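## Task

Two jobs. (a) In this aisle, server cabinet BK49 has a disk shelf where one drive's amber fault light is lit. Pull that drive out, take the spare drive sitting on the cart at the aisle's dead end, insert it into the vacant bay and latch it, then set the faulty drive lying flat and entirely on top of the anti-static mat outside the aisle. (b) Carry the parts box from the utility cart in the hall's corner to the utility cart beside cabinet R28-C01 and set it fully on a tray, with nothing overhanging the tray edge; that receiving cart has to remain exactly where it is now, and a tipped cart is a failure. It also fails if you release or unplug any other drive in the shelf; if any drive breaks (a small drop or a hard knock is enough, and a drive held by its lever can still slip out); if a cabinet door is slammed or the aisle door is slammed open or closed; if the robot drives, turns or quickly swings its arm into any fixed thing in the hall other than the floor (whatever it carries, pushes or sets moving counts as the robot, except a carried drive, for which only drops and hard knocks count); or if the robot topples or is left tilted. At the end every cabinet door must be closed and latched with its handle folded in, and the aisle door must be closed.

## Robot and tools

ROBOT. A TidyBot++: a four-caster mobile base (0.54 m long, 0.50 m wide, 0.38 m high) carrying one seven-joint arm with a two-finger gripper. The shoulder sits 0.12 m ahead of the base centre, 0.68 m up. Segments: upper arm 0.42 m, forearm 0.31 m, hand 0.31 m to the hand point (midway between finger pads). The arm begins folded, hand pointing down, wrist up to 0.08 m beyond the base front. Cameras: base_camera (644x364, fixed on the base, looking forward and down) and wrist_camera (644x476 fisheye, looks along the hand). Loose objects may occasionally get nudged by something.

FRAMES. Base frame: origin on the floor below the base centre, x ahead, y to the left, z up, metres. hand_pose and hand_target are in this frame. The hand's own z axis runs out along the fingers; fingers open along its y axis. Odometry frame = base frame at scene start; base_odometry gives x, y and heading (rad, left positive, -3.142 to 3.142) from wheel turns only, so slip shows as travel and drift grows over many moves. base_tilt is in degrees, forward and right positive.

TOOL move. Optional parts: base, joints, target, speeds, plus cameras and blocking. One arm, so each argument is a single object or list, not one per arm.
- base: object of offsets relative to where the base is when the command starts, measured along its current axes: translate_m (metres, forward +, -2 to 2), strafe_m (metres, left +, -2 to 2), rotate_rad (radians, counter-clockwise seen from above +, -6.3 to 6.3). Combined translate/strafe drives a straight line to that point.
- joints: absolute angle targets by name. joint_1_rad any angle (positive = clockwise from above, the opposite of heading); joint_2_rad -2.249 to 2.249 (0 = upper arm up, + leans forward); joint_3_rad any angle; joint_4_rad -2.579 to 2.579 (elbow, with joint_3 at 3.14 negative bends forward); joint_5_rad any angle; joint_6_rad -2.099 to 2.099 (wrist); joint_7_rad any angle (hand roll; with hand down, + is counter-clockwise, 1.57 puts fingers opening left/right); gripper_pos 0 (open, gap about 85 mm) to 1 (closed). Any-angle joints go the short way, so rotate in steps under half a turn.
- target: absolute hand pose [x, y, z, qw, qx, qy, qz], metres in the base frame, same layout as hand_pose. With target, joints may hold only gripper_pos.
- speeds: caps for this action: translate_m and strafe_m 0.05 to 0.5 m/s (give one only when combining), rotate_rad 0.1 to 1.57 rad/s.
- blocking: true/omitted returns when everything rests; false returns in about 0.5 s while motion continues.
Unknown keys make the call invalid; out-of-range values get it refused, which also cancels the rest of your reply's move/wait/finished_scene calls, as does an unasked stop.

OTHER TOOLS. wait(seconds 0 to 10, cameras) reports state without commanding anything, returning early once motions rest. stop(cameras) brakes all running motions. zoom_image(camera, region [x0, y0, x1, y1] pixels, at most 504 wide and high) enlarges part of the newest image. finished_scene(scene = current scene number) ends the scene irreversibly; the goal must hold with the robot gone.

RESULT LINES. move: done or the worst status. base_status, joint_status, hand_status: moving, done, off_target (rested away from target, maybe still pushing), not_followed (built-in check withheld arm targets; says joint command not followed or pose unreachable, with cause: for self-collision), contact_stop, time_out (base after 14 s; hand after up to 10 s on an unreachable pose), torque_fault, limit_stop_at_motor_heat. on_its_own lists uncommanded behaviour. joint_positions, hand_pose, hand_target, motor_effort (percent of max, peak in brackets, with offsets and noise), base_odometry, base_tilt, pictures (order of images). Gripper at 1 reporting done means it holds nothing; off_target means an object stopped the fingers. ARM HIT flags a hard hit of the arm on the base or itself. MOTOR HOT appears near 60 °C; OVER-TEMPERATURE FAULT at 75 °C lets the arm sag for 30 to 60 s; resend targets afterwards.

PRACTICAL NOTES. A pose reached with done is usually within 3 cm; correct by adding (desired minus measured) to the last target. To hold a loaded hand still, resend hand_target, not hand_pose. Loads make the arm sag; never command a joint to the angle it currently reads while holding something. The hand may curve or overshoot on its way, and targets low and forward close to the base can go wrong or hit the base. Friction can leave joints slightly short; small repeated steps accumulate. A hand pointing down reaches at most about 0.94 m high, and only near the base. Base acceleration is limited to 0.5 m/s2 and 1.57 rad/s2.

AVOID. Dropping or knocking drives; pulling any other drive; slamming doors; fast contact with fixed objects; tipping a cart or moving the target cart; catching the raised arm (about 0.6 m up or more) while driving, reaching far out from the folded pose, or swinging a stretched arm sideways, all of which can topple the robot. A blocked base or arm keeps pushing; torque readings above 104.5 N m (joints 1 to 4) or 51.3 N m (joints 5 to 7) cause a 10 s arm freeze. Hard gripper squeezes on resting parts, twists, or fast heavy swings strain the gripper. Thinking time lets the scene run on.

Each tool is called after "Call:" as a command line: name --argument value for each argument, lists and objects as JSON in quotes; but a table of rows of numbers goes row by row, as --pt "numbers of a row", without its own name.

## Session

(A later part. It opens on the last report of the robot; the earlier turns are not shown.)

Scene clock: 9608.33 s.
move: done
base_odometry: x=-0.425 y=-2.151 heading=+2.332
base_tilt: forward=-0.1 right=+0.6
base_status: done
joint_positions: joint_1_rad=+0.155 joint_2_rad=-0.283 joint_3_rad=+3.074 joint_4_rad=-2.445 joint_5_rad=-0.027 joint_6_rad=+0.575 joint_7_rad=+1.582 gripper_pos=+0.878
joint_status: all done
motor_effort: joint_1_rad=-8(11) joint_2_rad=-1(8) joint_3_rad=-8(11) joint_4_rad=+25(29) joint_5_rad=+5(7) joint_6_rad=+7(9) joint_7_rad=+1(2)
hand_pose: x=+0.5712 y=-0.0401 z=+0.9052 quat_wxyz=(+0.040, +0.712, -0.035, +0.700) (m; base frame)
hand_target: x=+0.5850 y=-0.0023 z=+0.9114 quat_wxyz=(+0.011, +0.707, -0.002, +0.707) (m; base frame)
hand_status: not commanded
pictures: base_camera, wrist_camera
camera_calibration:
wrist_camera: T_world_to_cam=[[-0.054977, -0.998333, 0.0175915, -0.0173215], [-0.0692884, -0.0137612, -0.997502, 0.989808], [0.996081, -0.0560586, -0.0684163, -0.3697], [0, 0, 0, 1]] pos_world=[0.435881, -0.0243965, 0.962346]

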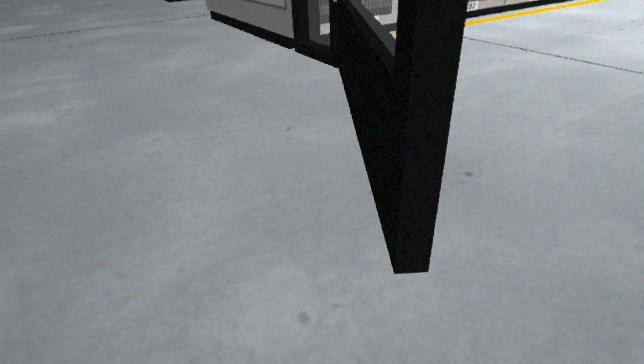

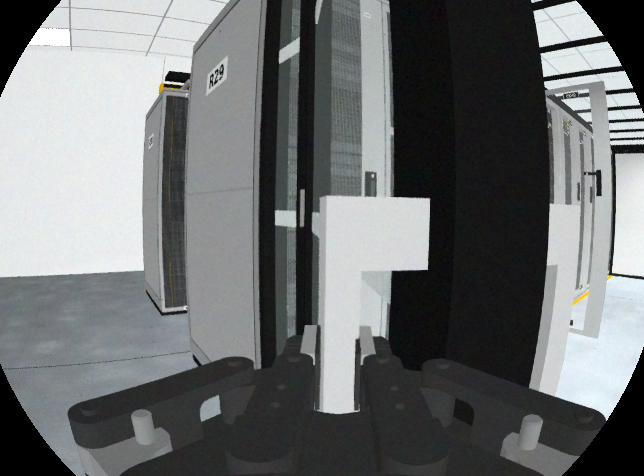

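Call:
move --base '{"translate_m": 0.05}' --joints '{"joint_1_rad": 0.123, "joint_2_rad": -0.417, "joint_3_rad": 3.04, "joint_4_rad": -2.51, "joint_6_rad": 0.54}' --speeds '{"translate_m": 0.05}'

Scene clock: 9637.80 s.
move: done
base_odometry: x=-0.459 y=-2.115 heading=+2.332
base_tilt: forward=-0.1 right=+0.5
base_status: done
joint_positions: joint_1_rad=+0.156 joint_2_rad=-0.423 joint_3_rad=+3.075 joint_4_rad=-2.543 joint_5_rad=-0.027 joint_6_rad=+0.561 joint_7_rad=+1.582 gripper_pos=+0.878
joint_status: all done
motor_effort: joint_1_rad=-7(11) joint_2_rad=-3(8) joint_3_rad=-8(11) joint_4_rad=+27(31) joint_5_rad=+5(6) joint_6_rad=+11(12) joint_7_rad=+1(1)
hand_pose: x=+0.5236 y=-0.0357 z=+0.9048 quat_wxyz=(+0.045, +0.702, -0.033, +0.710) (m; base frame)
hand_target: x=+0.5318 y=+0.0003 z=+0.9136 quat_wxyz=(+0.019, +0.702, +0.002, +0.712) (m; base frame)
hand_status: not commanded
pictures: base_camera, wrist_camera
camera_calibration:
wrist_camera: T_world_to_cam=[[-0.0593736, -0.997871, 0.026992, -0.0216791], [-0.0418497, -0.0245277, -0.998823, 0.972607], [0.997358, -0.0604333, -0.0403043, -0.348266], [0, 0, 0, 1]] pos_world=[0.386762, -0.0188239, 0.958011]

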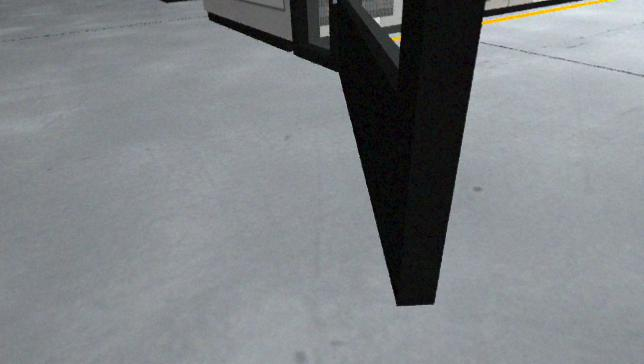

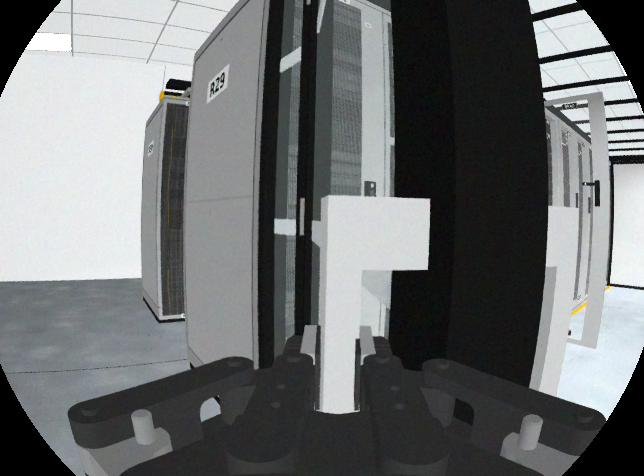

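Call:
move --base '{"translate_m": 0.0037, "strafe_m": -0.0297, "rotate_rad": 0.25}' --joints '{"joint_1_rad": 0.373, "joint_3_rad": 3.04}' --speeds '{"translate_m": 0.05, "rotate_rad": 0.2}' --cameras '[]'

Call:
move --base '{"translate_m": 0.0037, "strafe_m": -0.0297, "rotate_rad": 0.25}' --joints '{"joint_1_rad": 0.623, "joint_3_rad": 3.04}' --speeds '{"translate_m": 0.05, "rotate_rad": 0.2}'

Scene clock: 9741.90 s.
move: done
base_odometry: x=-0.440 y=-2.092 heading=+2.582
base_tilt: forward=-0.1 right=+0.5
base_status: done
joint_positions: joint_1_rad=+0.397 joint_2_rad=-0.424 joint_3_rad=+3.068 joint_4_rad=-2.543 joint_5_rad=-0.027 joint_6_rad=+0.560 joint_7_rad=+1.581 gripper_pos=+0.878
joint_status: all done
motor_effort: joint_1_rad=-6(10) joint_2_rad=-2(8) joint_3_rad=-7(10) joint_4_rad=+27(31) joint_5_rad=+5(7) joint_6_rad=+10(12) joint_7_rad=+1(2)
hand_pose: x=+0.5043 y=-0.1277 z=+0.9047 quat_wxyz=(+0.128, +0.694, -0.114, +0.700) (m; base frame)
hand_target: x=+0.5191 y=-0.1018 z=+0.9136 quat_wxyz=(+0.108, +0.696, -0.085, +0.704) (m; base frame)
hand_status: not commanded
pictures: none
No camera images: "cameras" was empty.

Scene clock: 9743.93 s.
move: done
base_odometry: x=-0.427 y=-2.065 heading=+2.831
base_tilt: forward=-0.1 right=+0.5
base_status: done
joint_positions: joint_1_rad=+0.645 joint_2_rad=-0.426 joint_3_rad=+3.066 joint_4_rad=-2.543 joint_5_rad=-0.027 joint_6_rad=+0.560 joint_7_rad=+1.581 gripper_pos=+0.878
joint_status: all done
motor_effort: joint_1_rad=-7(8) joint_2_rad=-5(8) joint_3_rad=-7(8) joint_4_rad=+24(33) joint_5_rad=+5(6) joint_6_rad=+10(12) joint_7_rad=+1(2)
hand_pose: x=+0.4611 y=-0.2177 z=+0.9048 quat_wxyz=(+0.213, +0.674, -0.198, +0.679) (m; base frame)
hand_target: x=+0.4814 y=-0.1977 z=+0.9136 quat_wxyz=(+0.195, +0.680, -0.172, +0.685) (m; base frame)
hand_status: not commanded
pictures: base_camera, wrist_camera
camera_calibration:
wrist_camera: T_world_to_cam=[[-0.514192, -0.857178, 0.0291844, 0.0313306], [-0.0496611, -0.00421471, -0.998757, 0.973499], [0.856236, -0.515003, -0.0404013, -0.330798], [0, 0, 0, 1]] pos_world=[0.347696, -0.139403, 0.95801]

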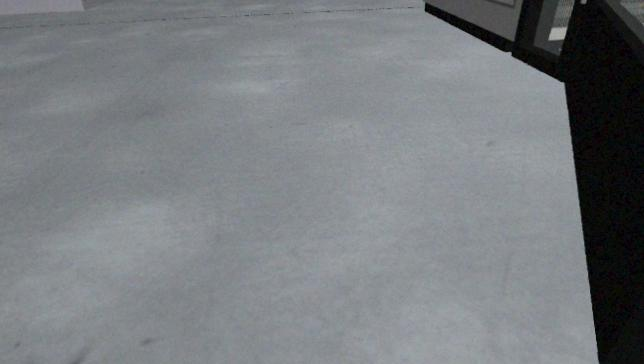

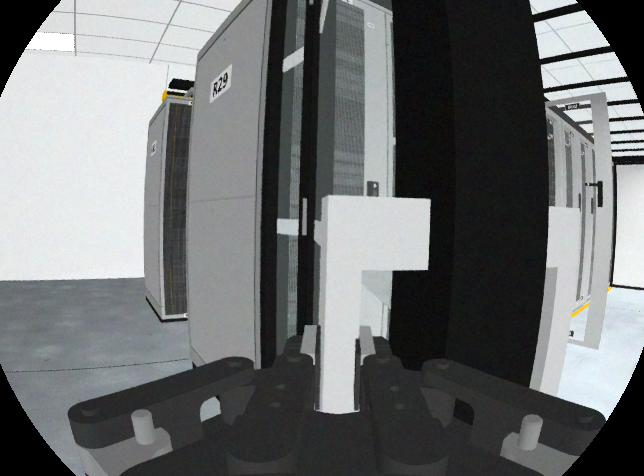

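Call:
move --base '{"translate_m": 0.0037, "strafe_m": -0.0297, "rotate_rad": 0.25}' --joints '{"joint_1_rad": 0.873, "joint_3_rad": 3.04}' --speeds '{"translate_m": 0.05, "rotate_rad": 0.2}' --cameras '[]'

Call:
move --base '{"translate_m": 0.0037, "strafe_m": -0.0297, "rotate_rad": 0.25}' --joints '{"joint_1_rad": 1.123, "joint_3_rad": 3.04}' --speeds '{"translate_m": 0.05, "rotate_rad": 0.2}' --cameras '["wrist_camera"]'

Scene clock: 9755.20 s.
move: done
base_odometry: x=-0.422 y=-2.035 heading=+3.081
base_tilt: forward=-0.2 right=+0.5
base_status: done
joint_positions: joint_1_rad=+0.896 joint_2_rad=-0.426 joint_3_rad=+3.066 joint_4_rad=-2.543 joint_5_rad=-0.027 joint_6_rad=+0.559 joint_7_rad=+1.580 gripper_pos=+0.878
joint_status: all done
motor_effort: joint_1_rad=-6(8) joint_2_rad=-5(7) joint_3_rad=-7(8) joint_4_rad=+24(33) joint_5_rad=+5(6) joint_6_rad=+10(12) joint_7_rad=+1(2)
hand_pose: x=+0.3963 y=-0.2958 z=+0.9048 quat_wxyz=(+0.296, +0.644, -0.281, +0.647) (m; base frame)
hand_target: x=+0.4213 y=-0.2812 z=+0.9136 quat_wxyz=(+0.279, +0.654, -0.255, +0.656) (m; base frame)
hand_status: not commanded
pictures: none
No camera images: "cameras" was empty.

Scene clock: 9757.20 s.
move: done
base_odometry: x=-0.424 y=-2.005 heading=-2.953
base_tilt: forward=-0.1 right=+0.5
base_status: done
joint_positions: joint_1_rad=+1.145 joint_2_rad=-0.426 joint_3_rad=+3.066 joint_4_rad=-2.542 joint_5_rad=-0.027 joint_6_rad=+0.558 joint_7_rad=+1.580 gripper_pos=+0.878
joint_status: all done
motor_effort: joint_1_rad=-7(8) joint_2_rad=-5(7) joint_3_rad=-7(9) joint_4_rad=+24(34) joint_5_rad=+5(7) joint_6_rad=+10(12) joint_7_rad=+1(2)
hand_pose: x=+0.3148 y=-0.3552 z=+0.9048 quat_wxyz=(+0.374, +0.604, -0.359, +0.605) (m; base frame)
hand_target: x=+0.3423 y=-0.3472 z=+0.9136 quat_wxyz=(+0.358, +0.617, -0.334, +0.616) (m; base frame)
hand_status: not commanded
pictures: wrist_camera
camera_calibration:
wrist_camera: T_world_to_cam=[[-0.862302, -0.505581, 0.028677, 0.0731433], [-0.0455651, 0.021065, -0.998739, 0.973313], [0.504339, -0.862522, -0.0412013, -0.288282], [0, 0, 0, 1]] pos_world=[0.252813, -0.232173, 0.958111]

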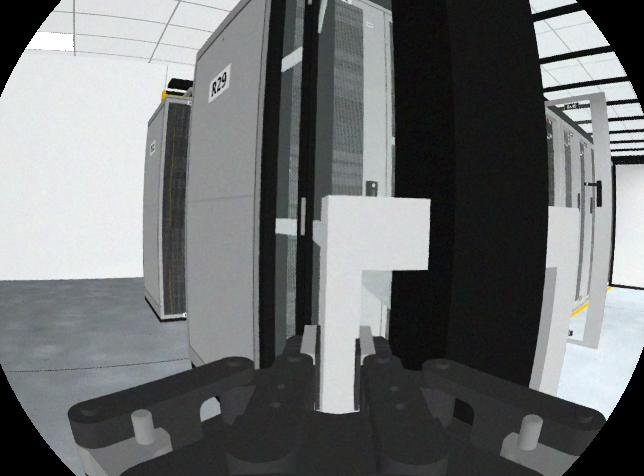

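Call:
move --base '{"translate_m": 0.0037, "strafe_m": -0.0297, "rotate_rad": 0.25}' --joints '{"joint_1_rad": 1.373, "joint_3_rad": 3.04}' --speeds '{"translate_m": 0.05, "rotate_rad": 0.2}' --cameras '[]'

Call:
move --base '{"translate_m": 0.0037, "strafe_m": -0.0297, "rotate_rad": 0.25}' --joints '{"joint_1_rad": 1.623, "joint_3_rad": 3.04}' --speeds '{"translate_m": 0.05, "rotate_rad": 0.2}' --cameras '[]'

Call:
move --base '{"translate_m": 0.0037, "strafe_m": -0.0297, "rotate_rad": 0.25}' --joints '{"joint_1_rad": 1.873, "joint_3_rad": 3.04}' --speeds '{"translate_m": 0.05, "rotate_rad": 0.2}'

Scene clock: 9770.10 s.
move: done
base_odometry: x=-0.433 y=-1.976 heading=-2.704
base_tilt: forward=-0.1 right=+0.5
base_status: done
joint_positions: joint_1_rad=+1.395 joint_2_rad=-0.424 joint_3_rad=+3.066 joint_4_rad=-2.541 joint_5_rad=-0.027 joint_6_rad=+0.557 joint_7_rad=+1.580 gripper_pos=+0.878
joint_status: all done
motor_effort: joint_1_rad=-6(8) joint_2_rad=-5(8) joint_3_rad=-7(9) joint_4_rad=+24(34) joint_5_rad=+5(6) joint_6_rad=+10(12) joint_7_rad=+1(2)
hand_pose: x=+0.2210 y=-0.3931 z=+0.9048 quat_wxyz=(+0.446, +0.555, -0.432, +0.553) (m; base frame)
hand_target: x=+0.2494 y=-0.3917 z=+0.9136 quat_wxyz=(+0.432, +0.570, -0.409, +0.567) (m; base frame)
hand_status: not commanded
pictures: none
No camera images: "cameras" was empty.

Scene clock: 9772.00 s.
move: done
base_odometry: x=-0.449 y=-1.951 heading=-2.454
base_tilt: forward=-0.1 right=+0.6
base_status: done
joint_positions: joint_1_rad=+1.645 joint_2_rad=-0.422 joint_3_rad=+3.067 joint_4_rad=-2.539 joint_5_rad=-0.027 joint_6_rad=+0.556 joint_7_rad=+1.580 gripper_pos=+0.878
joint_status: all done
motor_effort: joint_1_rad=-7(9) joint_2_rad=-6(9) joint_3_rad=-7(9) joint_4_rad=+23(35) joint_5_rad=+5(7) joint_6_rad=+10(12) joint_7_rad=+1(2)
hand_pose: x=+0.1203 y=-0.4069 z=+0.9048 quat_wxyz=(+0.512, +0.497, -0.498, +0.493) (m; base frame)
hand_target: x=+0.1485 y=-0.4118 z=+0.9136 quat_wxyz=(+0.500, +0.515, -0.477, +0.508) (m; base frame)
hand_status: not commanded
pictures: none
No camera images: "cameras" was empty.

Scene clock: 9773.90 s.
move: done
base_odometry: x=-0.471 y=-1.930 heading=-2.205
base_tilt: forward=-0.2 right=+0.5
base_status: done
joint_positions: joint_1_rad=+1.895 joint_2_rad=-0.420 joint_3_rad=+3.068 joint_4_rad=-2.537 joint_5_rad=-0.027 joint_6_rad=+0.556 joint_7_rad=+1.580 gripper_pos=+0.878
joint_status: all done
motor_effort: joint_1_rad=-6(9) joint_2_rad=-7(9) joint_3_rad=-6(9) joint_4_rad=+22(34) joint_5_rad=+5(7) joint_6_rad=+10(12) joint_7_rad=+1(2)
hand_pose: x=+0.0190 y=-0.3954 z=+0.9048 quat_wxyz=(+0.569, +0.431, -0.557, +0.425) (m; base frame)
hand_target: x=+0.0457 y=-0.4063 z=+0.9136 quat_wxyz=(+0.559, +0.451, -0.537, +0.442) (m; base frame)
hand_status: not commanded
pictures: base_camera, wrist_camera
camera_calibration:
wrist_camera: T_world_to_cam=[[-0.975409, 0.218686, 0.0274442, 0.0873842], [-0.0171454, 0.0488538, -0.998659, 0.971076], [-0.219734, -0.974572, -0.043903, -0.201823], [0, 0, 0, 1]] pos_world=[0.0575375, -0.263241, 0.958514]

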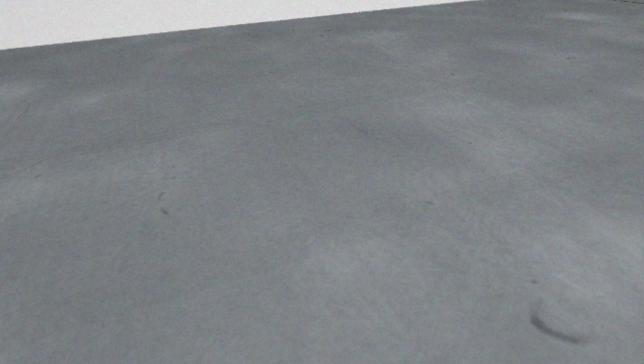

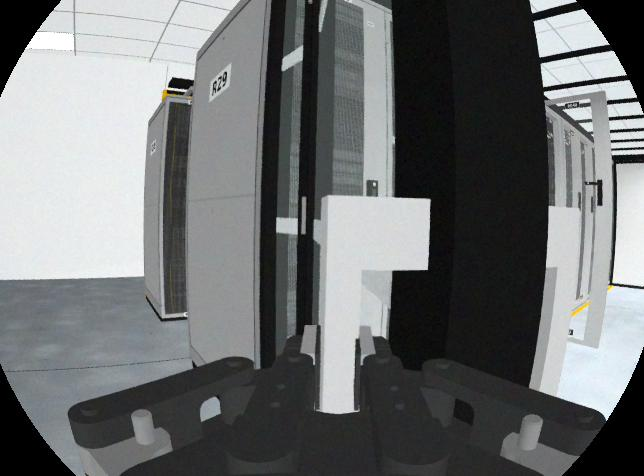

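Call:
move --base '{"translate_m": 0.0024, "strafe_m": -0.0238, "rotate_rad": 0.2}' --joints '{"joint_1_rad": 2.073, "joint_3_rad": 3.04}' --speeds '{"translate_m": 0.05, "rotate_rad": 0.2}' --cameras '[]'

Call:
move --base '{"translate_m": 0.0006, "strafe_m": -0.012, "rotate_rad": 0.1}' --joints '{"joint_1_rad": 2.173, "joint_3_rad": 3.04}' --speeds '{"translate_m": 0.05, "rotate_rad": 0.1}' --cameras '[]'

Call:
move --base '{"translate_m": 0.0006, "strafe_m": -0.012, "rotate_rad": 0.1}' --joints '{"joint_1_rad": 2.273, "joint_3_rad": 3.04}' --speeds '{"translate_m": 0.05, "rotate_rad": 0.1}' --cameras '["wrist_camera"]'

Scene clock: 9790.97 s.
move: done
base_odometry: x=-0.492 y=-1.918 heading=-2.005
base_tilt: forward=-0.1 right=+0.4
base_status: done
joint_positions: joint_1_rad=+2.096 joint_2_rad=-0.417 joint_3_rad=+3.073 joint_4_rad=-2.535 joint_5_rad=-0.027 joint_6_rad=+0.556 joint_7_rad=+1.580 gripper_pos=+0.878
joint_status: all done
motor_effort: joint_1_rad=-7(9) joint_2_rad=-5(10) joint_3_rad=-7(9) joint_4_rad=+23(33) joint_5_rad=+5(6) joint_6_rad=+10(12) joint_7_rad=+1(2)
hand_pose: x=-0.0606 y=-0.3673 z=+0.9047 quat_wxyz=(+0.609, +0.371, -0.599, +0.365) (m; base frame)
hand_target: x=-0.0336 y=-0.3836 z=+0.9136 quat_wxyz=(+0.600, +0.395, -0.580, +0.384) (m; base frame)
hand_status: not commanded
pictures: none
No camera images: "cameras" was empty.

Scene clock: 9792.33 s.
move: done
base_odometry: x=-0.503 y=-1.913 heading=-1.906
base_tilt: forward=+0.0 right=+0.5
base_status: done
joint_positions: joint_1_rad=+2.195 joint_2_rad=-0.417 joint_3_rad=+3.070 joint_4_rad=-2.535 joint_5_rad=-0.027 joint_6_rad=+0.555 joint_7_rad=+1.580 gripper_pos=+0.878
joint_status: all done
motor_effort: joint_1_rad=-7(10) joint_2_rad=-8(9) joint_3_rad=-7(10) joint_4_rad=+22(32) joint_5_rad=+5(6) joint_6_rad=+10(12) joint_7_rad=+1(2)
hand_pose: x=-0.0949 y=-0.3482 z=+0.9048 quat_wxyz=(+0.626, +0.342, -0.616, +0.335) (m; base frame)
hand_target: x=-0.0711 y=-0.3665 z=+0.9136 quat_wxyz=(+0.619, +0.366, -0.599, +0.353) (m; base frame)
hand_status: not commanded
pictures: none
No camera images: "cameras" was empty.

Scene clock: 9793.70 s.
move: done
base_odometry: x=-0.515 y=-1.910 heading=-1.807
base_tilt: forward=-0.1 right=+0.5
base_status: done
joint_positions: joint_1_rad=+2.296 joint_2_rad=-0.417 joint_3_rad=+3.069 joint_4_rad=-2.535 joint_5_rad=-0.027 joint_6_rad=+0.555 joint_7_rad=+1.580 gripper_pos=+0.878
joint_status: all done
motor_effort: joint_1_rad=-6(9) joint_2_rad=-8(10) joint_3_rad=-7(10) joint_4_rad=+23(32) joint_5_rad=+5(7) joint_6_rad=+10(12) joint_7_rad=+1(2)
hand_pose: x=-0.1282 y=-0.3254 z=+0.9048 quat_wxyz=(+0.642, +0.311, -0.632, +0.303) (m; base frame)
hand_target: x=-0.1067 y=-0.3457 z=+0.9136 quat_wxyz=(+0.636, +0.336, -0.616, +0.322) (m; base frame)
hand_status: not commanded
pictures: wrist_camera
camera_calibration:
wrist_camera: T_world_to_cam=[[-0.812287, 0.582644, 0.0267636, 0.0684485], [0.00445741, 0.0520861, -0.998633, 0.968988], [-0.583241, -0.811057, -0.044906, -0.158452], [0, 0, 0, 1]] pos_world=[-0.0411351, -0.218866, 0.958716]

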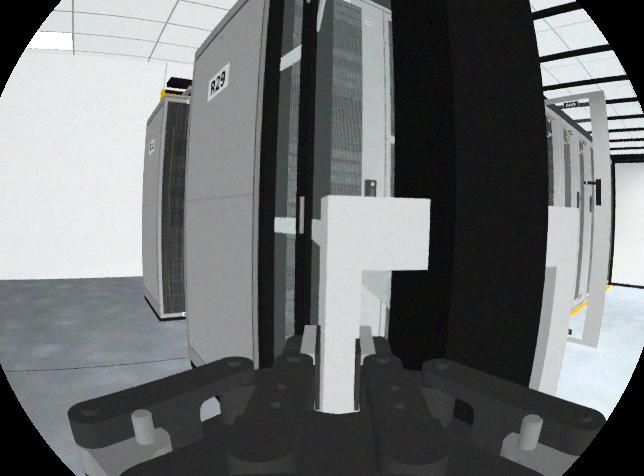

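Call:
move --cameras '["all"]'

Scene clock: 9862.57 s.
base_odometry: x=-0.515 y=-1.910 heading=-1.807
base_tilt: forward=-0.1 right=+0.5
base_status: done
joint_positions: joint_1_rad=+2.296 joint_2_rad=-0.417 joint_3_rad=+3.069 joint_4_rad=-2.535 joint_5_rad=-0.027 joint_6_rad=+0.555 joint_7_rad=+1.580 gripper_pos=+0.878
joint_status: all done
motor_effort: joint_1_rad=-6(9) joint_2_rad=-8(10) joint_3_rad=-7(10) joint_4_rad=+22(32) joint_5_rad=+5(7) joint_6_rad=+10(12) joint_7_rad=+1(2)
hand_pose: x=-0.1283 y=-0.3254 z=+0.9048 quat_wxyz=(+0.642, +0.311, -0.632, +0.303) (m; base frame)
hand_target: x=-0.1067 y=-0.3457 z=+0.9136 quat_wxyz=(+0.636, +0.336, -0.616, +0.322) (m; base frame)
hand_status: not commanded
pictures: base_camera, wrist_camera
camera_calibration:
wrist_camera: T_world_to_cam=[[-0.812241, 0.582705, 0.0268248, 0.0684077], [0.00446864, 0.0522007, -0.998627, 0.968908], [-0.583305, -0.811006, -0.0450034, -0.158354], [0, 0, 0, 1]] pos_world=[-0.041135, -0.218865, 0.958616]

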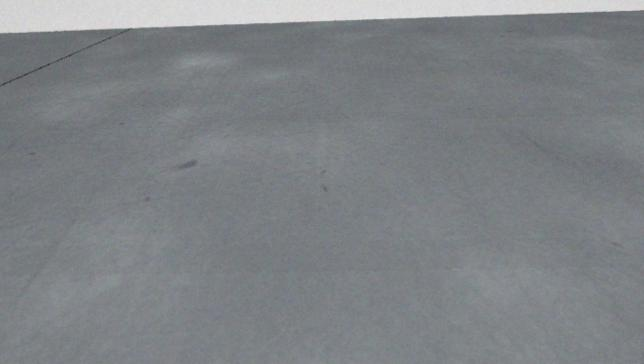

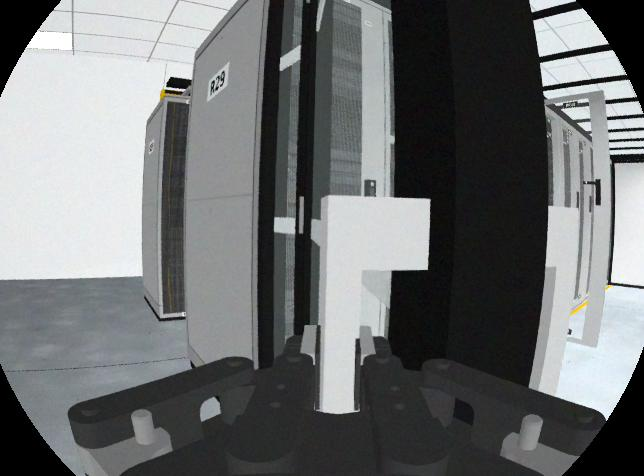

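Call:
move --base '{"rotate_rad": 0.05, "translate_m": 0.0002, "strafe_m": -0.006}' --joints '{"joint_1_rad": 2.323}' --speeds '{"rotate_rad": 0.2, "translate_m": 0.05}' --cameras '["wrist_camera"]'

Call:
move --base '{"rotate_rad": 0.03, "translate_m": 0.0001, "strafe_m": -0.0036}' --joints '{"joint_1_rad": 2.353}' --speeds '{"rotate_rad": 0.2, "translate_m": 0.05}' --cameras '["wrist_camera"]'

Scene clock: 9871.17 s.
move: done
base_odometry: x=-0.521 y=-1.908 heading=-1.758
base_tilt: forward=-0.1 right=+0.5
base_status: done
joint_positions: joint_1_rad=+2.339 joint_2_rad=-0.417 joint_3_rad=+3.074 joint_4_rad=-2.534 joint_5_rad=-0.027 joint_6_rad=+0.555 joint_7_rad=+1.580 gripper_pos=+0.878
joint_status: all done
motor_effort: joint_1_rad=-6(9) joint_2_rad=-4(13) joint_3_rad=-6(10) joint_4_rad=+26(29) joint_5_rad=+4(7) joint_6_rad=+10(11) joint_7_rad=+1(1)
hand_pose: x=-0.1442 y=-0.3130 z=+0.9047 quat_wxyz=(+0.648, +0.295, -0.640, +0.288) (m; base frame)
hand_target: x=-0.1237 y=-0.3339 z=+0.9136 quat_wxyz=(+0.644, +0.320, -0.624, +0.306) (m; base frame)
hand_status: not commanded
pictures: wrist_camera
camera_calibration:
wrist_camera: T_world_to_cam=[[-0.783247, 0.62122, 0.0246728, 0.0664257], [0.0089788, 0.050984, -0.998659, 0.968549], [-0.621645, -0.781976, -0.0455109, -0.153675], [0, 0, 0, 1]] pos_world=[-0.0521998, -0.210815, 0.958617]

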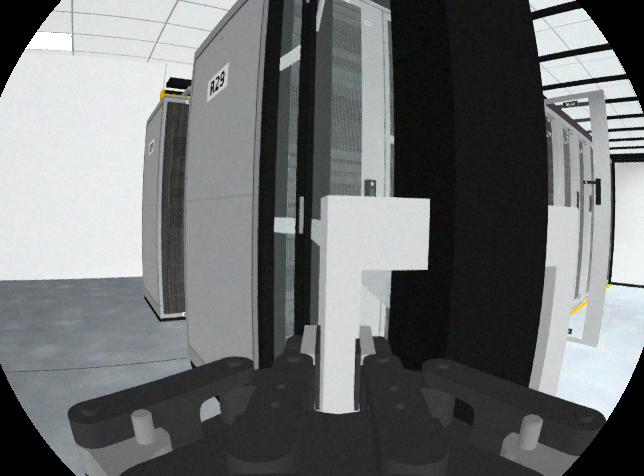

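Scene clock: 9871.97 s.
move: done
base_odometry: x=-0.524 y=-1.908 heading=-1.729
base_tilt: forward=-0.1 right=+0.5
base_status: done
joint_positions: joint_1_rad=+2.360 joint_2_rad=-0.417 joint_3_rad=+3.068 joint_4_rad=-2.535 joint_5_rad=-0.027 joint_6_rad=+0.555 joint_7_rad=+1.580 gripper_pos=+0.878
joint_status: all done
motor_effort: joint_1_rad=-3(9) joint_2_rad=-4(12) joint_3_rad=-3(10) joint_4_rad=+26(29) joint_5_rad=+3(7) joint_6_rad=+10(11) joint_7_rad=+1(2)
hand_pose: x=-0.1484 y=-0.3091 z=+0.9047 quat_wxyz=(+0.651, +0.291, -0.642, +0.282) (m; base frame)
hand_target: x=-0.1336 y=-0.3265 z=+0.9136 quat_wxyz=(+0.648, +0.311, -0.629, +0.296) (m; base frame)
hand_status: not commanded
pictures: wrist_camera
camera_calibration:
wrist_camera: T_world_to_cam=[[-0.773611, 0.633069, 0.0273871, 0.0633799], [0.00759186, 0.0524773, -0.998593, 0.96862], [-0.633615, -0.772315, -0.0454032, -0.152103], [0, 0, 0, 1]] pos_world=[-0.0546972, -0.208426, 0.958616]

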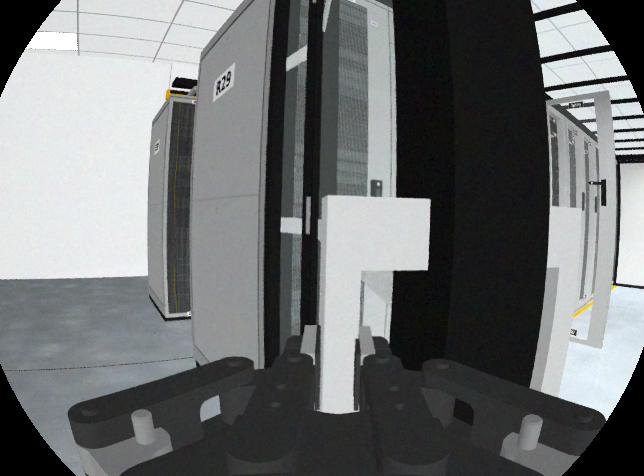

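Call:
move --base '{"rotate_rad": 0.03, "translate_m": 0.0001, "strafe_m": -0.0036}' --joints '{"joint_1_rad": 2.383}' --speeds '{"rotate_rad": 0.2, "translate_m": 0.05}' --cameras '["wrist_camera"]'

Call:
move --base '{"rotate_rad": 0.03, "translate_m": 0.0001, "strafe_m": -0.0036}' --joints '{"joint_1_rad": 2.413}' --speeds '{"rotate_rad": 0.2, "translate_m": 0.05}' --cameras '["wrist_camera"]'

Scene clock: 9880.43 s.
move: done
base_odometry: x=-0.528 y=-1.908 heading=-1.701
base_tilt: forward=-0.1 right=+0.5
base_status: done
joint_positions: joint_1_rad=+2.370 joint_2_rad=-0.415 joint_3_rad=+3.057 joint_4_rad=-2.533 joint_5_rad=-0.027 joint_6_rad=+0.555 joint_7_rad=+1.577 gripper_pos=+0.880
joint_status: all done
motor_effort: joint_1_rad=+1(3) joint_2_rad=-5(9) joint_3_rad=+1(3) joint_4_rad=+25(30) joint_5_rad=+2(3) joint_6_rad=+10(11) joint_7_rad=+2(2)
hand_pose: x=-0.1480 y=-0.3105 z=+0.9047 quat_wxyz=(+0.651, +0.292, -0.642, +0.282) (m; base frame)
hand_target: x=-0.1433 y=-0.3188 z=+0.9136 quat_wxyz=(+0.652, +0.301, -0.634, +0.287) (m; base frame)
hand_status: not commanded
pictures: wrist_camera
camera_calibration:
wrist_camera: T_world_to_cam=[[-0.773942, 0.632602, 0.0287934, 0.0630266], [0.00685338, 0.0538334, -0.998526, 0.968972], [-0.633219, -0.772604, -0.0459994, -0.152455], [0, 0, 0, 1]] pos_world=[-0.0543996, -0.209822, 0.958716]

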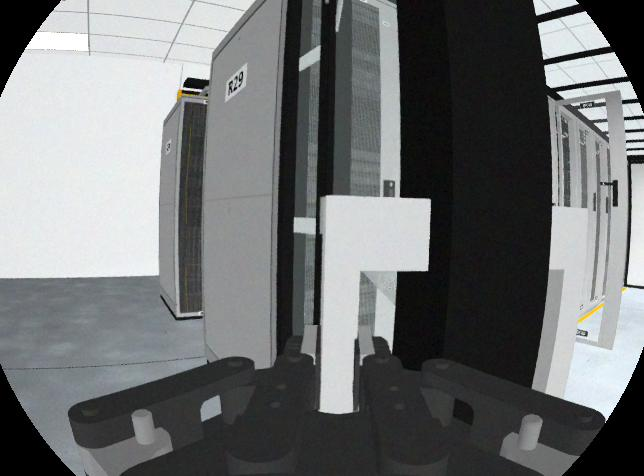

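Scene clock: 9881.13 s.
move: done
base_odometry: x=-0.531 y=-1.907 heading=-1.672
base_tilt: forward=-0.1 right=+0.5
base_status: done
joint_positions: joint_1_rad=+2.383 joint_2_rad=-0.413 joint_3_rad=+3.043 joint_4_rad=-2.530 joint_5_rad=-0.027 joint_6_rad=+0.555 joint_7_rad=+1.571 gripper_pos=+0.883
joint_status: all done
motor_effort: joint_1_rad=+3(3) joint_2_rad=-5(11) joint_3_rad=+4(5) joint_4_rad=+24(28) joint_5_rad=+1(2) joint_6_rad=+10(11) joint_7_rad=+3(3)
hand_pose: x=-0.1478 y=-0.3118 z=+0.9047 quat_wxyz=(+0.651, +0.291, -0.642, +0.282) (m; base frame)
hand_target: x=-0.1527 y=-0.3108 z=+0.9136 quat_wxyz=(+0.657, +0.292, -0.638, +0.277) (m; base frame)
hand_status: not commanded
pictures: wrist_camera
camera_calibration:
wrist_camera: T_world_to_cam=[[-0.773684, 0.632938, 0.0283317, 0.0645936], [0.00761452, 0.0540034, -0.998512, 0.969209], [-0.633526, -0.772317, -0.0466011, -0.152783], [0, 0, 0, 1]] pos_world=[-0.0541972, -0.211221, 0.958817]

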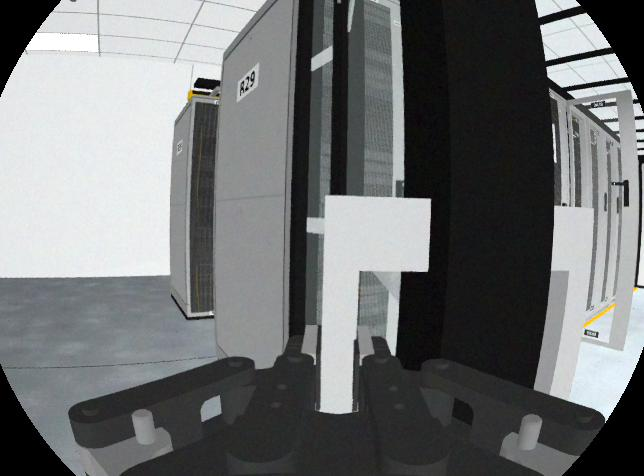

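Call:
move --joints '{"gripper_pos": 0.6}' --cameras '["wrist_camera"]'

Scene clock: 9987.40 s.
move: done
base_odometry: x=-0.531 y=-1.907 heading=-1.672
base_tilt: forward=-0.1 right=+0.5
base_status: not commanded
joint_positions: joint_1_rad=+2.385 joint_2_rad=-0.413 joint_3_rad=+3.031 joint_4_rad=-2.528 joint_5_rad=-0.024 joint_6_rad=+0.555 joint_7_rad=+1.571 gripper_pos=+0.600
joint_status: all done
motor_effort: joint_1_rad=+4(7) joint_2_rad=-3(7) joint_3_rad=+5(10) joint_4_rad=+23(25) joint_5_rad=-1(3) joint_6_rad=+8(10) joint_7_rad=+0(3)
hand_pose: x=-0.1439 y=-0.3157 z=+0.9062 quat_wxyz=(+0.651, +0.297, -0.638, +0.283) (m; base frame)
hand_target: x=-0.1527 y=-0.3108 z=+0.9136 quat_wxyz=(+0.657, +0.292, -0.638, +0.277) (m; base frame)
hand_status: not commanded
pictures: wrist_camera
camera_calibration:
wrist_camera: T_world_to_cam=[[-0.780331, 0.624338, 0.0358665, 0.0595676], [-0.000358858, 0.0569057, -0.998379, 0.970527], [-0.625367, -0.779079, -0.0441813, -0.156317], [0, 0, 0, 1]] pos_world=[-0.0509249, -0.214202, 0.959911]

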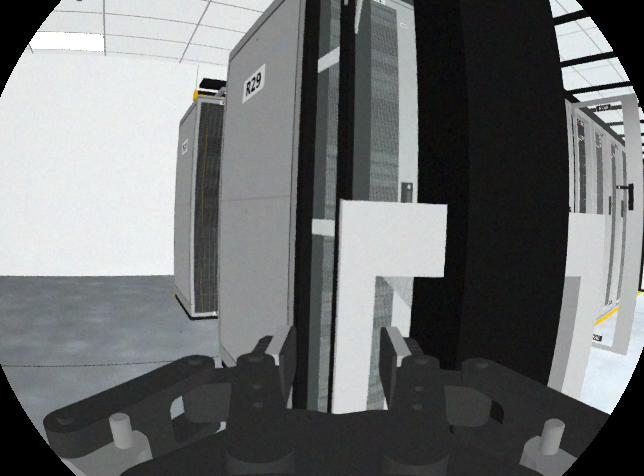

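Call:
move --joints '{"gripper_pos": 0.5, "joint_2_rad": -0.6, "joint_4_rad": -2.57, "joint_6_rad": 0.40}' --cameras '["wrist_camera"]'

Call:
move --joints '{"joint_2_rad": -0.75, "joint_4_rad": -2.57, "joint_6_rad": 0.25}' --cameras '["wrist_camera"]'

Call:
move --joints '{"joint_2_rad": -1.0, "joint_4_rad": -2.57, "joint_6_rad": 0.0}' --cameras '["wrist_camera"]'

Scene clock: 9996.00 s.
move: done
base_odometry: x=-0.531 y=-1.907 heading=-1.672
base_tilt: forward=-0.1 right=+0.5
base_status: not commanded
joint_positions: joint_1_rad=+2.403 joint_2_rad=-0.583 joint_3_rad=+3.032 joint_4_rad=-2.548 joint_5_rad=-0.023 joint_6_rad=+0.458 joint_7_rad=+1.571 gripper_pos=+0.500
joint_status: all done
motor_effort: joint_1_rad=-1(9) joint_2_rad=-1(8) joint_3_rad=+2(12) joint_4_rad=+21(23) joint_5_rad=+1(5) joint_6_rad=+7(9) joint_7_rad=+0(1)
hand_pose: x=-0.1200 y=-0.2814 z=+0.9298 quat_wxyz=(+0.673, +0.287, -0.622, +0.278) (m; base frame)
hand_target: x=-0.1193 y=-0.2742 z=+0.9050 quat_wxyz=(+0.655, +0.296, -0.643, +0.265) (m; base frame)
hand_status: not commanded
pictures: wrist_camera
camera_calibration:
wrist_camera: T_world_to_cam=[[-0.764226, 0.642751, 0.0531981, 0.0470009], [-0.0453893, 0.0286794, -0.998558, 0.978906], [-0.64335, -0.765538, 0.0072565, -0.159786], [0, 0, 0, 1]] pos_world=[-0.0224471, -0.180607, 0.976154]

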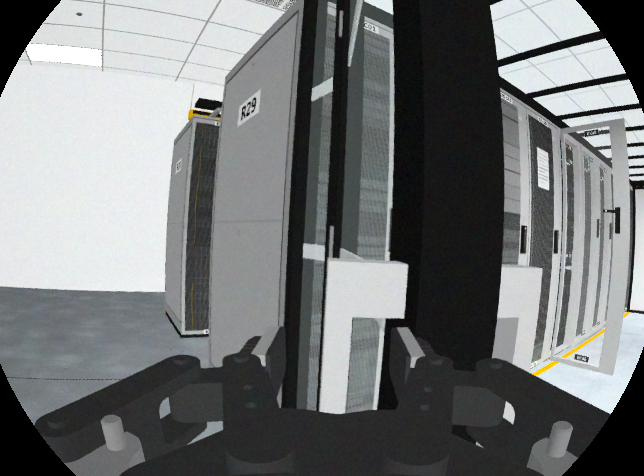

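Scene clock: 9997.33 s.
move: done
base_odometry: x=-0.531 y=-1.907 heading=-1.672
base_tilt: forward=-0.1 right=+0.5
base_status: not commanded
joint_positions: joint_1_rad=+2.403 joint_2_rad=-0.733 joint_3_rad=+3.032 joint_4_rad=-2.548 joint_5_rad=-0.023 joint_6_rad=+0.308 joint_7_rad=+1.571 gripper_pos=+0.500
joint_status: all done
motor_effort: joint_1_rad=-1(1) joint_2_rad=+3(5) joint_3_rad=+2(2) joint_4_rad=+21(23) joint_5_rad=+1(1) joint_6_rad=+8(8) joint_7_rad=+0(0)
hand_pose: x=-0.0955 y=-0.2566 z=+0.9356 quat_wxyz=(+0.675, +0.289, -0.622, +0.272) (m; base frame)
hand_target: x=-0.0964 y=-0.2492 z=+0.9100 quat_wxyz=(+0.658, +0.297, -0.643, +0.258) (m; base frame)
hand_status: not commanded
pictures: wrist_camera
camera_calibration:
wrist_camera: T_world_to_cam=[[-0.759314, 0.647465, 0.0650555, 0.0399349], [-0.0536553, 0.0373382, -0.997861, 0.985867], [-0.648509, -0.76118, 0.00638853, -0.123651], [0, 0, 0, 1]] pos_world=[0.00303121, -0.156788, 0.981951]

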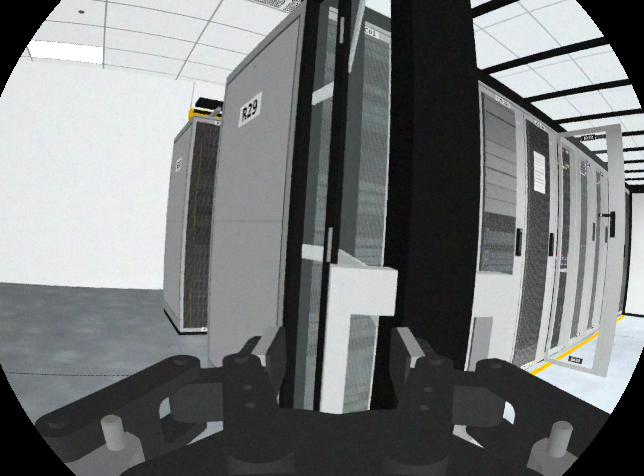

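Scene clock: 9998.67 s.
move: done
base_odometry: x=-0.531 y=-1.907 heading=-1.672
base_tilt: forward=-0.1 right=+0.5
base_status: not commanded
joint_positions: joint_1_rad=+2.403 joint_2_rad=-0.983 joint_3_rad=+3.032 joint_4_rad=-2.548 joint_5_rad=-0.023 joint_6_rad=+0.060 joint_7_rad=+1.571 gripper_pos=+0.500
joint_status: all done
motor_effort: joint_1_rad=-1(1) joint_2_rad=+9(10) joint_3_rad=+2(2) joint_4_rad=+22(23) joint_5_rad=+1(1) joint_6_rad=+7(9) joint_7_rad=+0(1)
hand_pose: x=-0.0552 y=-0.2141 z=+0.9341 quat_wxyz=(+0.680, +0.290, -0.621, +0.262) (m; base frame)
hand_target: x=-0.0587 y=-0.2063 z=+0.9070 quat_wxyz=(+0.663, +0.295, -0.643, +0.245) (m; base frame)
hand_status: not commanded
pictures: wrist_camera
camera_calibration:
wrist_camera: T_world_to_cam=[[-0.748687, 0.657791, 0.0823261, 0.0298447], [-0.066373, 0.0491828, -0.996582, 0.985633], [-0.659592, -0.751593, 0.00683707, -0.0640767], [0, 0, 0, 1]] pos_world=[0.0454994, -0.116267, 0.980245]

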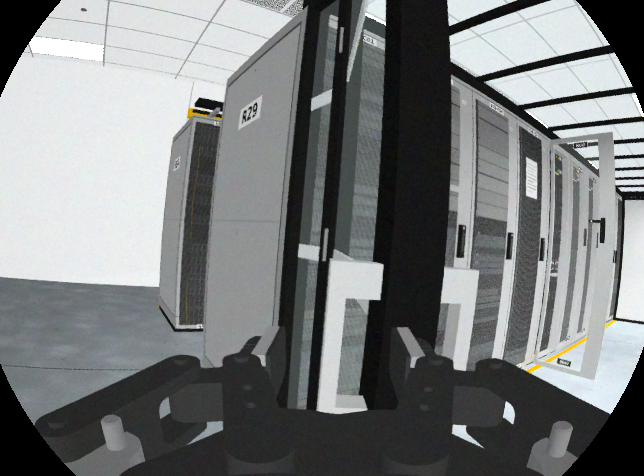

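Call:
move --joints '{"gripper_pos": 0.8, "joint_2_rad": -1.48, "joint_4_rad": -1.86, "joint_6_rad": -1.08}' --cameras '["wrist_camera"]'

Call:
move --joints '{"joint_1_rad": 3.14, "joint_3_rad": 3.14}' --cameras '["all"]'

Scene clock: 10019.40 s.
move: done
base_odometry: x=-0.531 y=-1.907 heading=-1.672
base_tilt: forward=-0.1 right=+0.5
base_status: not commanded
joint_positions: joint_1_rad=+2.403 joint_2_rad=-1.469 joint_3_rad=+3.032 joint_4_rad=-1.876 joint_5_rad=-0.023 joint_6_rad=-1.021 joint_7_rad=+1.571 gripper_pos=+0.800
joint_status: all done
motor_effort: joint_1_rad=-1(1) joint_2_rad=+24(26) joint_3_rad=+3(3) joint_4_rad=+12(24) joint_5_rad=+2(2) joint_6_rad=+7(9) joint_7_rad=+0(1)
hand_pose: x=+0.1416 y=-0.0451 z=+1.0529 quat_wxyz=(+0.711, +0.282, -0.593, +0.253) (m; base frame)
hand_target: x=+0.1374 y=-0.0307 z=+1.0434 quat_wxyz=(+0.706, +0.267, -0.611, +0.239) (m; base frame)
hand_status: not commanded
pictures: wrist_camera
camera_calibration:
wrist_camera: T_world_to_cam=[[-0.726204, 0.677293, 0.117903, 0.0165428], [-0.141956, 0.0200739, -0.989669, 1.11095], [-0.672663, -0.735439, 0.0815679, 0.115751], [0, 0, 0, 1]] pos_world=[0.24758, 0.0516228, 1.08808]

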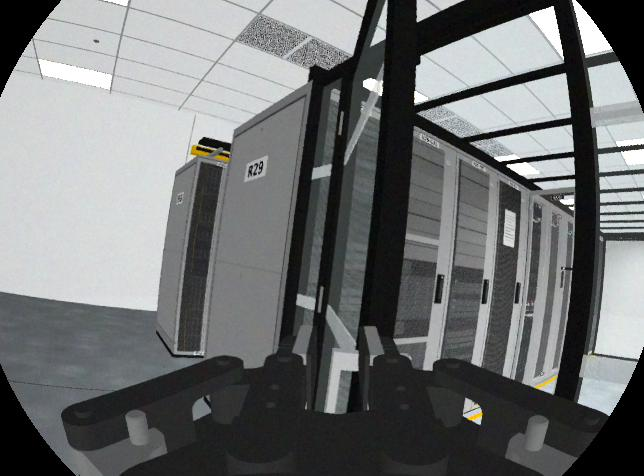

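Scene clock: 10021.40 s.
move: done
base_odometry: x=-0.531 y=-1.907 heading=-1.672
base_tilt: forward=-0.1 right=+0.5
base_status: not commanded
joint_positions: joint_1_rad=+3.127 joint_2_rad=-1.469 joint_3_rad=+3.119 joint_4_rad=-1.876 joint_5_rad=-0.023 joint_6_rad=-1.023 joint_7_rad=+1.571 gripper_pos=+0.800
joint_status: all done
motor_effort: joint_1_rad=+0(2) joint_2_rad=+25(25) joint_3_rad=+2(4) joint_4_rad=+12(13) joint_5_rad=+1(2) joint_6_rad=+7(8) joint_7_rad=+0(1)
hand_pose: x=+0.1051 y=-0.0164 z=+1.0562 quat_wxyz=(+0.755, +0.018, -0.656, +0.010) (m; base frame)
hand_target: x=+0.1120 y=+0.0011 z=+1.0463 quat_wxyz=(+0.745, -0.008, -0.667, +0.003) (m; base frame)
hand_status: not commanded
pictures: base_camera, wrist_camera
camera_calibration:
wrist_camera: T_world_to_cam=[[-0.0859947, 0.995788, 0.0318125, -0.00106845], [-0.0896778, 0.0240646, -0.99568, 1.10937], [-0.992251, -0.0884761, 0.0872306, 0.150292], [0, 0, 0, 1]] pos_world=[0.248521, -0.0123352, 1.0915]

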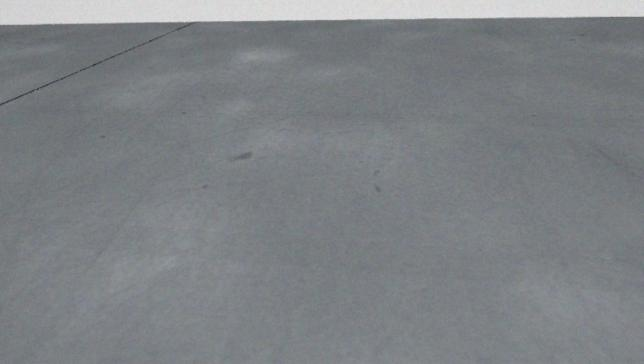

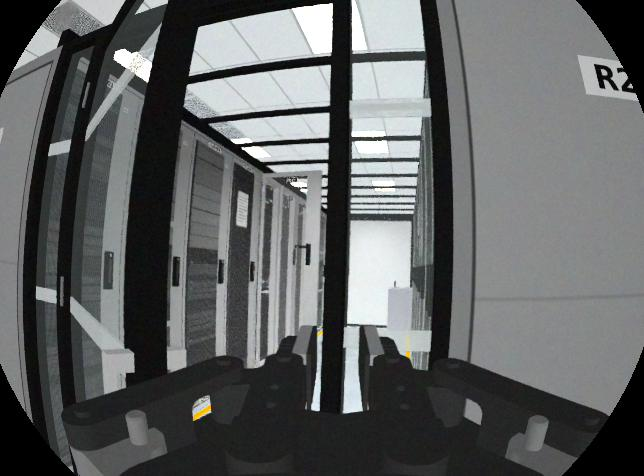

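Call:
move --base '{"translate_m": -0.0178, "strafe_m": -0.1187}' --speeds '{"translate_m": 0.06}' --cameras '["all"]'

Scene clock: 10087.30 s.
move: done
base_odometry: x=-0.647 y=-1.878 heading=-1.672
base_tilt: forward=-0.1 right=+0.5
base_status: done
joint_positions: joint_1_rad=+3.132 joint_2_rad=-1.469 joint_3_rad=+3.122 joint_4_rad=-1.876 joint_5_rad=-0.023 joint_6_rad=-1.023 joint_7_rad=+1.571 gripper_pos=+0.800
joint_status: not commanded
motor_effort: joint_1_rad=-1(2) joint_2_rad=+24(25) joint_3_rad=+1(3) joint_4_rad=+13(13) joint_5_rad=+1(2) joint_6_rad=+7(8) joint_7_rad=+0(1)
hand_pose: x=+0.1050 y=-0.0149 z=+1.0562 quat_wxyz=(+0.755, +0.015, -0.656, +0.009) (m; base frame)
hand_target: x=+0.1120 y=+0.0011 z=+1.0463 quat_wxyz=(+0.745, -0.008, -0.667, +0.003) (m; base frame)
hand_status: not commanded
pictures: base_camera, wrist_camera
camera_calibration:
wrist_camera: T_world_to_cam=[[-0.0808439, 0.996334, 0.0279773, 0.0010542], [-0.0891235, 0.0207308, -0.995805, 1.1093], [-0.992734, -0.0829982, 0.0871209, 0.150565], [0, 0, 0, 1]] pos_world=[0.248421, -0.0115504, 1.0915]

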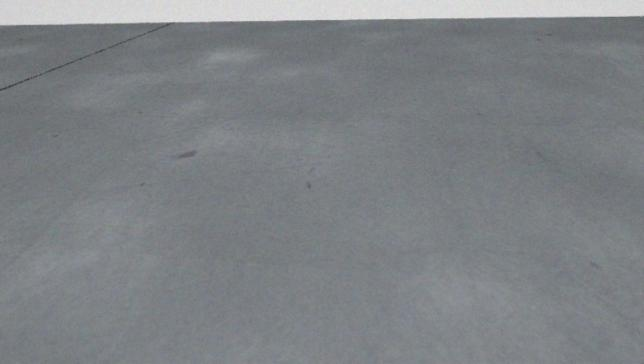

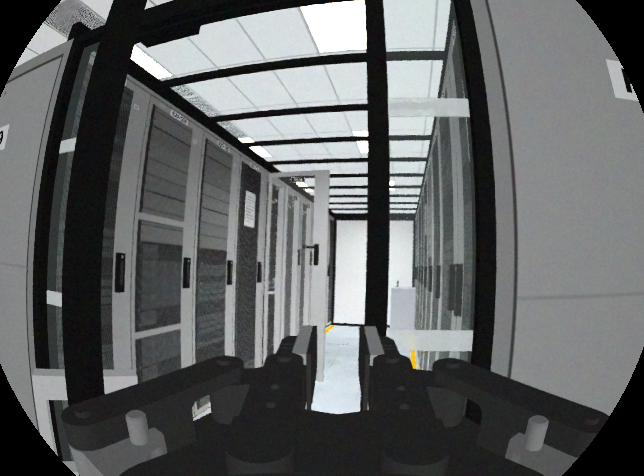

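Call:
move --base '{"translate_m": -0.0222, "strafe_m": -0.1483}' --speeds '{"translate_m": 0.06}' --cameras '["wrist_camera"]'

Scene clock: 10116.77 s.
move: done
base_odometry: x=-0.793 y=-1.841 heading=-1.671
base_tilt: forward=-0.1 right=+0.5
base_status: done
joint_positions: joint_1_rad=+3.136 joint_2_rad=-1.469 joint_3_rad=+3.125 joint_4_rad=-1.876 joint_5_rad=-0.023 joint_6_rad=-1.024 joint_7_rad=+1.571 gripper_pos=+0.800
joint_status: not commanded
motor_effort: joint_1_rad=+0(3) joint_2_rad=+24(26) joint_3_rad=+2(3) joint_4_rad=+12(13) joint_5_rad=+1(2) joint_6_rad=+7(8) joint_7_rad=+0(1)
hand_pose: x=+0.1050 y=-0.0137 z=+1.0562 quat_wxyz=(+0.755, +0.012, -0.656, +0.008) (m; base frame)
hand_target: x=+0.1120 y=+0.0011 z=+1.0463 quat_wxyz=(+0.745, -0.008, -0.667, +0.003) (m; base frame)
hand_status: not commanded
pictures: wrist_camera
camera_calibration:
wrist_camera: T_world_to_cam=[[-0.0763174, 0.996772, 0.0249195, 0.00258694], [-0.0887814, 0.0180998, -0.995887, 1.10926], [-0.993123, -0.0782158, 0.0871135, 0.150777], [0, 0, 0, 1]] pos_world=[0.24842, -0.0108629, 1.0915]

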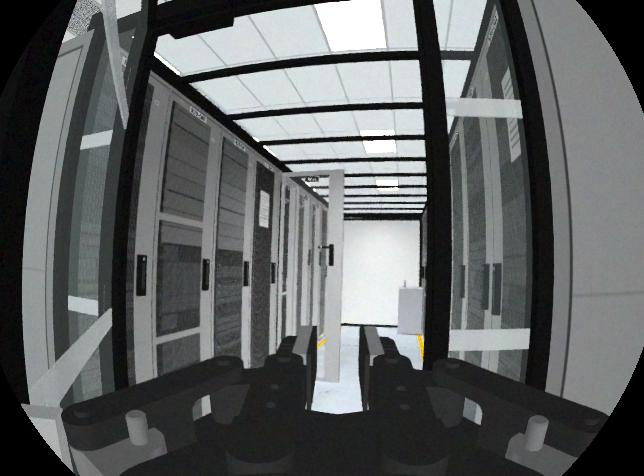

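Call:
move --base '{"rotate_rad": -0.148}' --speeds '{"rotate_rad": 0.15}' --cameras '["wrist_camera"]'

Scene clock: 10144.20 s.
move: done
base_odometry: x=-0.793 y=-1.841 heading=-1.818
base_tilt: forward=-0.1 right=+0.5
base_status: done
joint_positions: joint_1_rad=+3.137 joint_2_rad=-1.469 joint_3_rad=+3.125 joint_4_rad=-1.876 joint_5_rad=-0.023 joint_6_rad=-1.024 joint_7_rad=+1.571 gripper_pos=+0.800
joint_status: not commanded
motor_effort: joint_1_rad=+0(2) joint_2_rad=+24(25) joint_3_rad=+2(3) joint_4_rad=+12(13) joint_5_rad=+1(1) joint_6_rad=+7(8) joint_7_rad=+0(1)
hand_pose: x=+0.1049 y=-0.0136 z=+1.0562 quat_wxyz=(+0.755, +0.012, -0.656, +0.008) (m; base frame)
hand_target: x=+0.1120 y=+0.0011 z=+1.0463 quat_wxyz=(+0.745, -0.008, -0.667, +0.003) (m; base frame)
hand_status: not commanded
pictures: wrist_camera
camera_calibration:
wrist_camera: T_world_to_cam=[[-0.0755183, 0.996835, 0.0248437, 0.0024726], [-0.0887575, 0.018096, -0.995889, 1.10926], [-0.993186, -0.0774129, 0.08711, 0.150805], [0, 0, 0, 1]] pos_world=[0.248419, -0.0108637, 1.0915]

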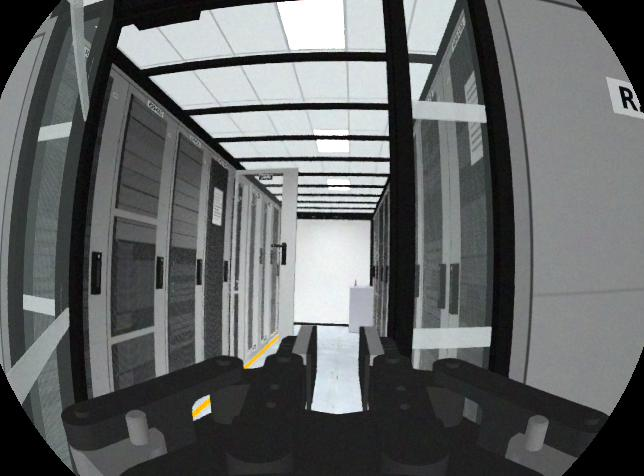

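Call:
zoom_image --camera "wrist_camera" --region '[180, 180, 432, 420]'

Scaled by 2.000.

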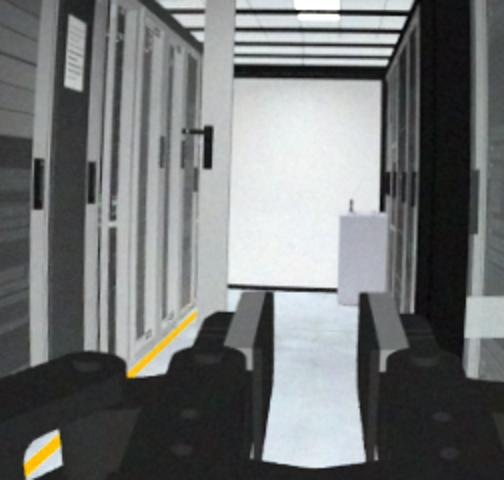

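Call:
move --base '{"translate_m": -0.009, "strafe_m": -0.22, "rotate_rad": -0.03}' --speeds '{"translate_m": 0.06, "rotate_rad": 0.1}' --cameras '["wrist_camera"]'

Scene clock: 10179.97 s.
move: done
base_odometry: x=-1.004 y=-1.778 heading=-1.849
base_tilt: forward=-0.1 right=+0.5
base_status: done
joint_positions: joint_1_rad=+3.141 joint_2_rad=-1.469 joint_3_rad=+3.128 joint_4_rad=-1.876 joint_5_rad=-0.023 joint_6_rad=-1.024 joint_7_rad=+1.571 gripper_pos=+0.800
joint_status: not commanded
motor_effort: joint_1_rad=-1(3) joint_2_rad=+25(25) joint_3_rad=+2(3) joint_4_rad=+12(13) joint_5_rad=+1(2) joint_6_rad=+7(8) joint_7_rad=+0(1)
hand_pose: x=+0.1049 y=-0.0127 z=+1.0562 quat_wxyz=(+0.755, +0.009, -0.656, +0.007) (m; base frame)
hand_target: x=+0.1120 y=+0.0011 z=+1.0463 quat_wxyz=(+0.745, -0.008, -0.667, +0.003) (m; base frame)
hand_status: not commanded
pictures: wrist_camera
camera_calibration:
wrist_camera: T_world_to_cam=[[-0.0712188, 0.997204, 0.0226112, 0.00354869], [-0.088416, 0.0162682, -0.995951, 1.10921], [-0.993534, -0.0729296, 0.0870102, 0.15097], [0, 0, 0, 1]] pos_world=[0.248319, -0.0105734, 1.0915]

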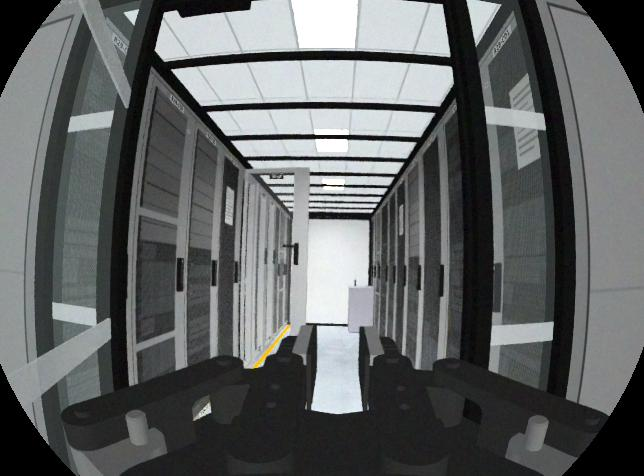

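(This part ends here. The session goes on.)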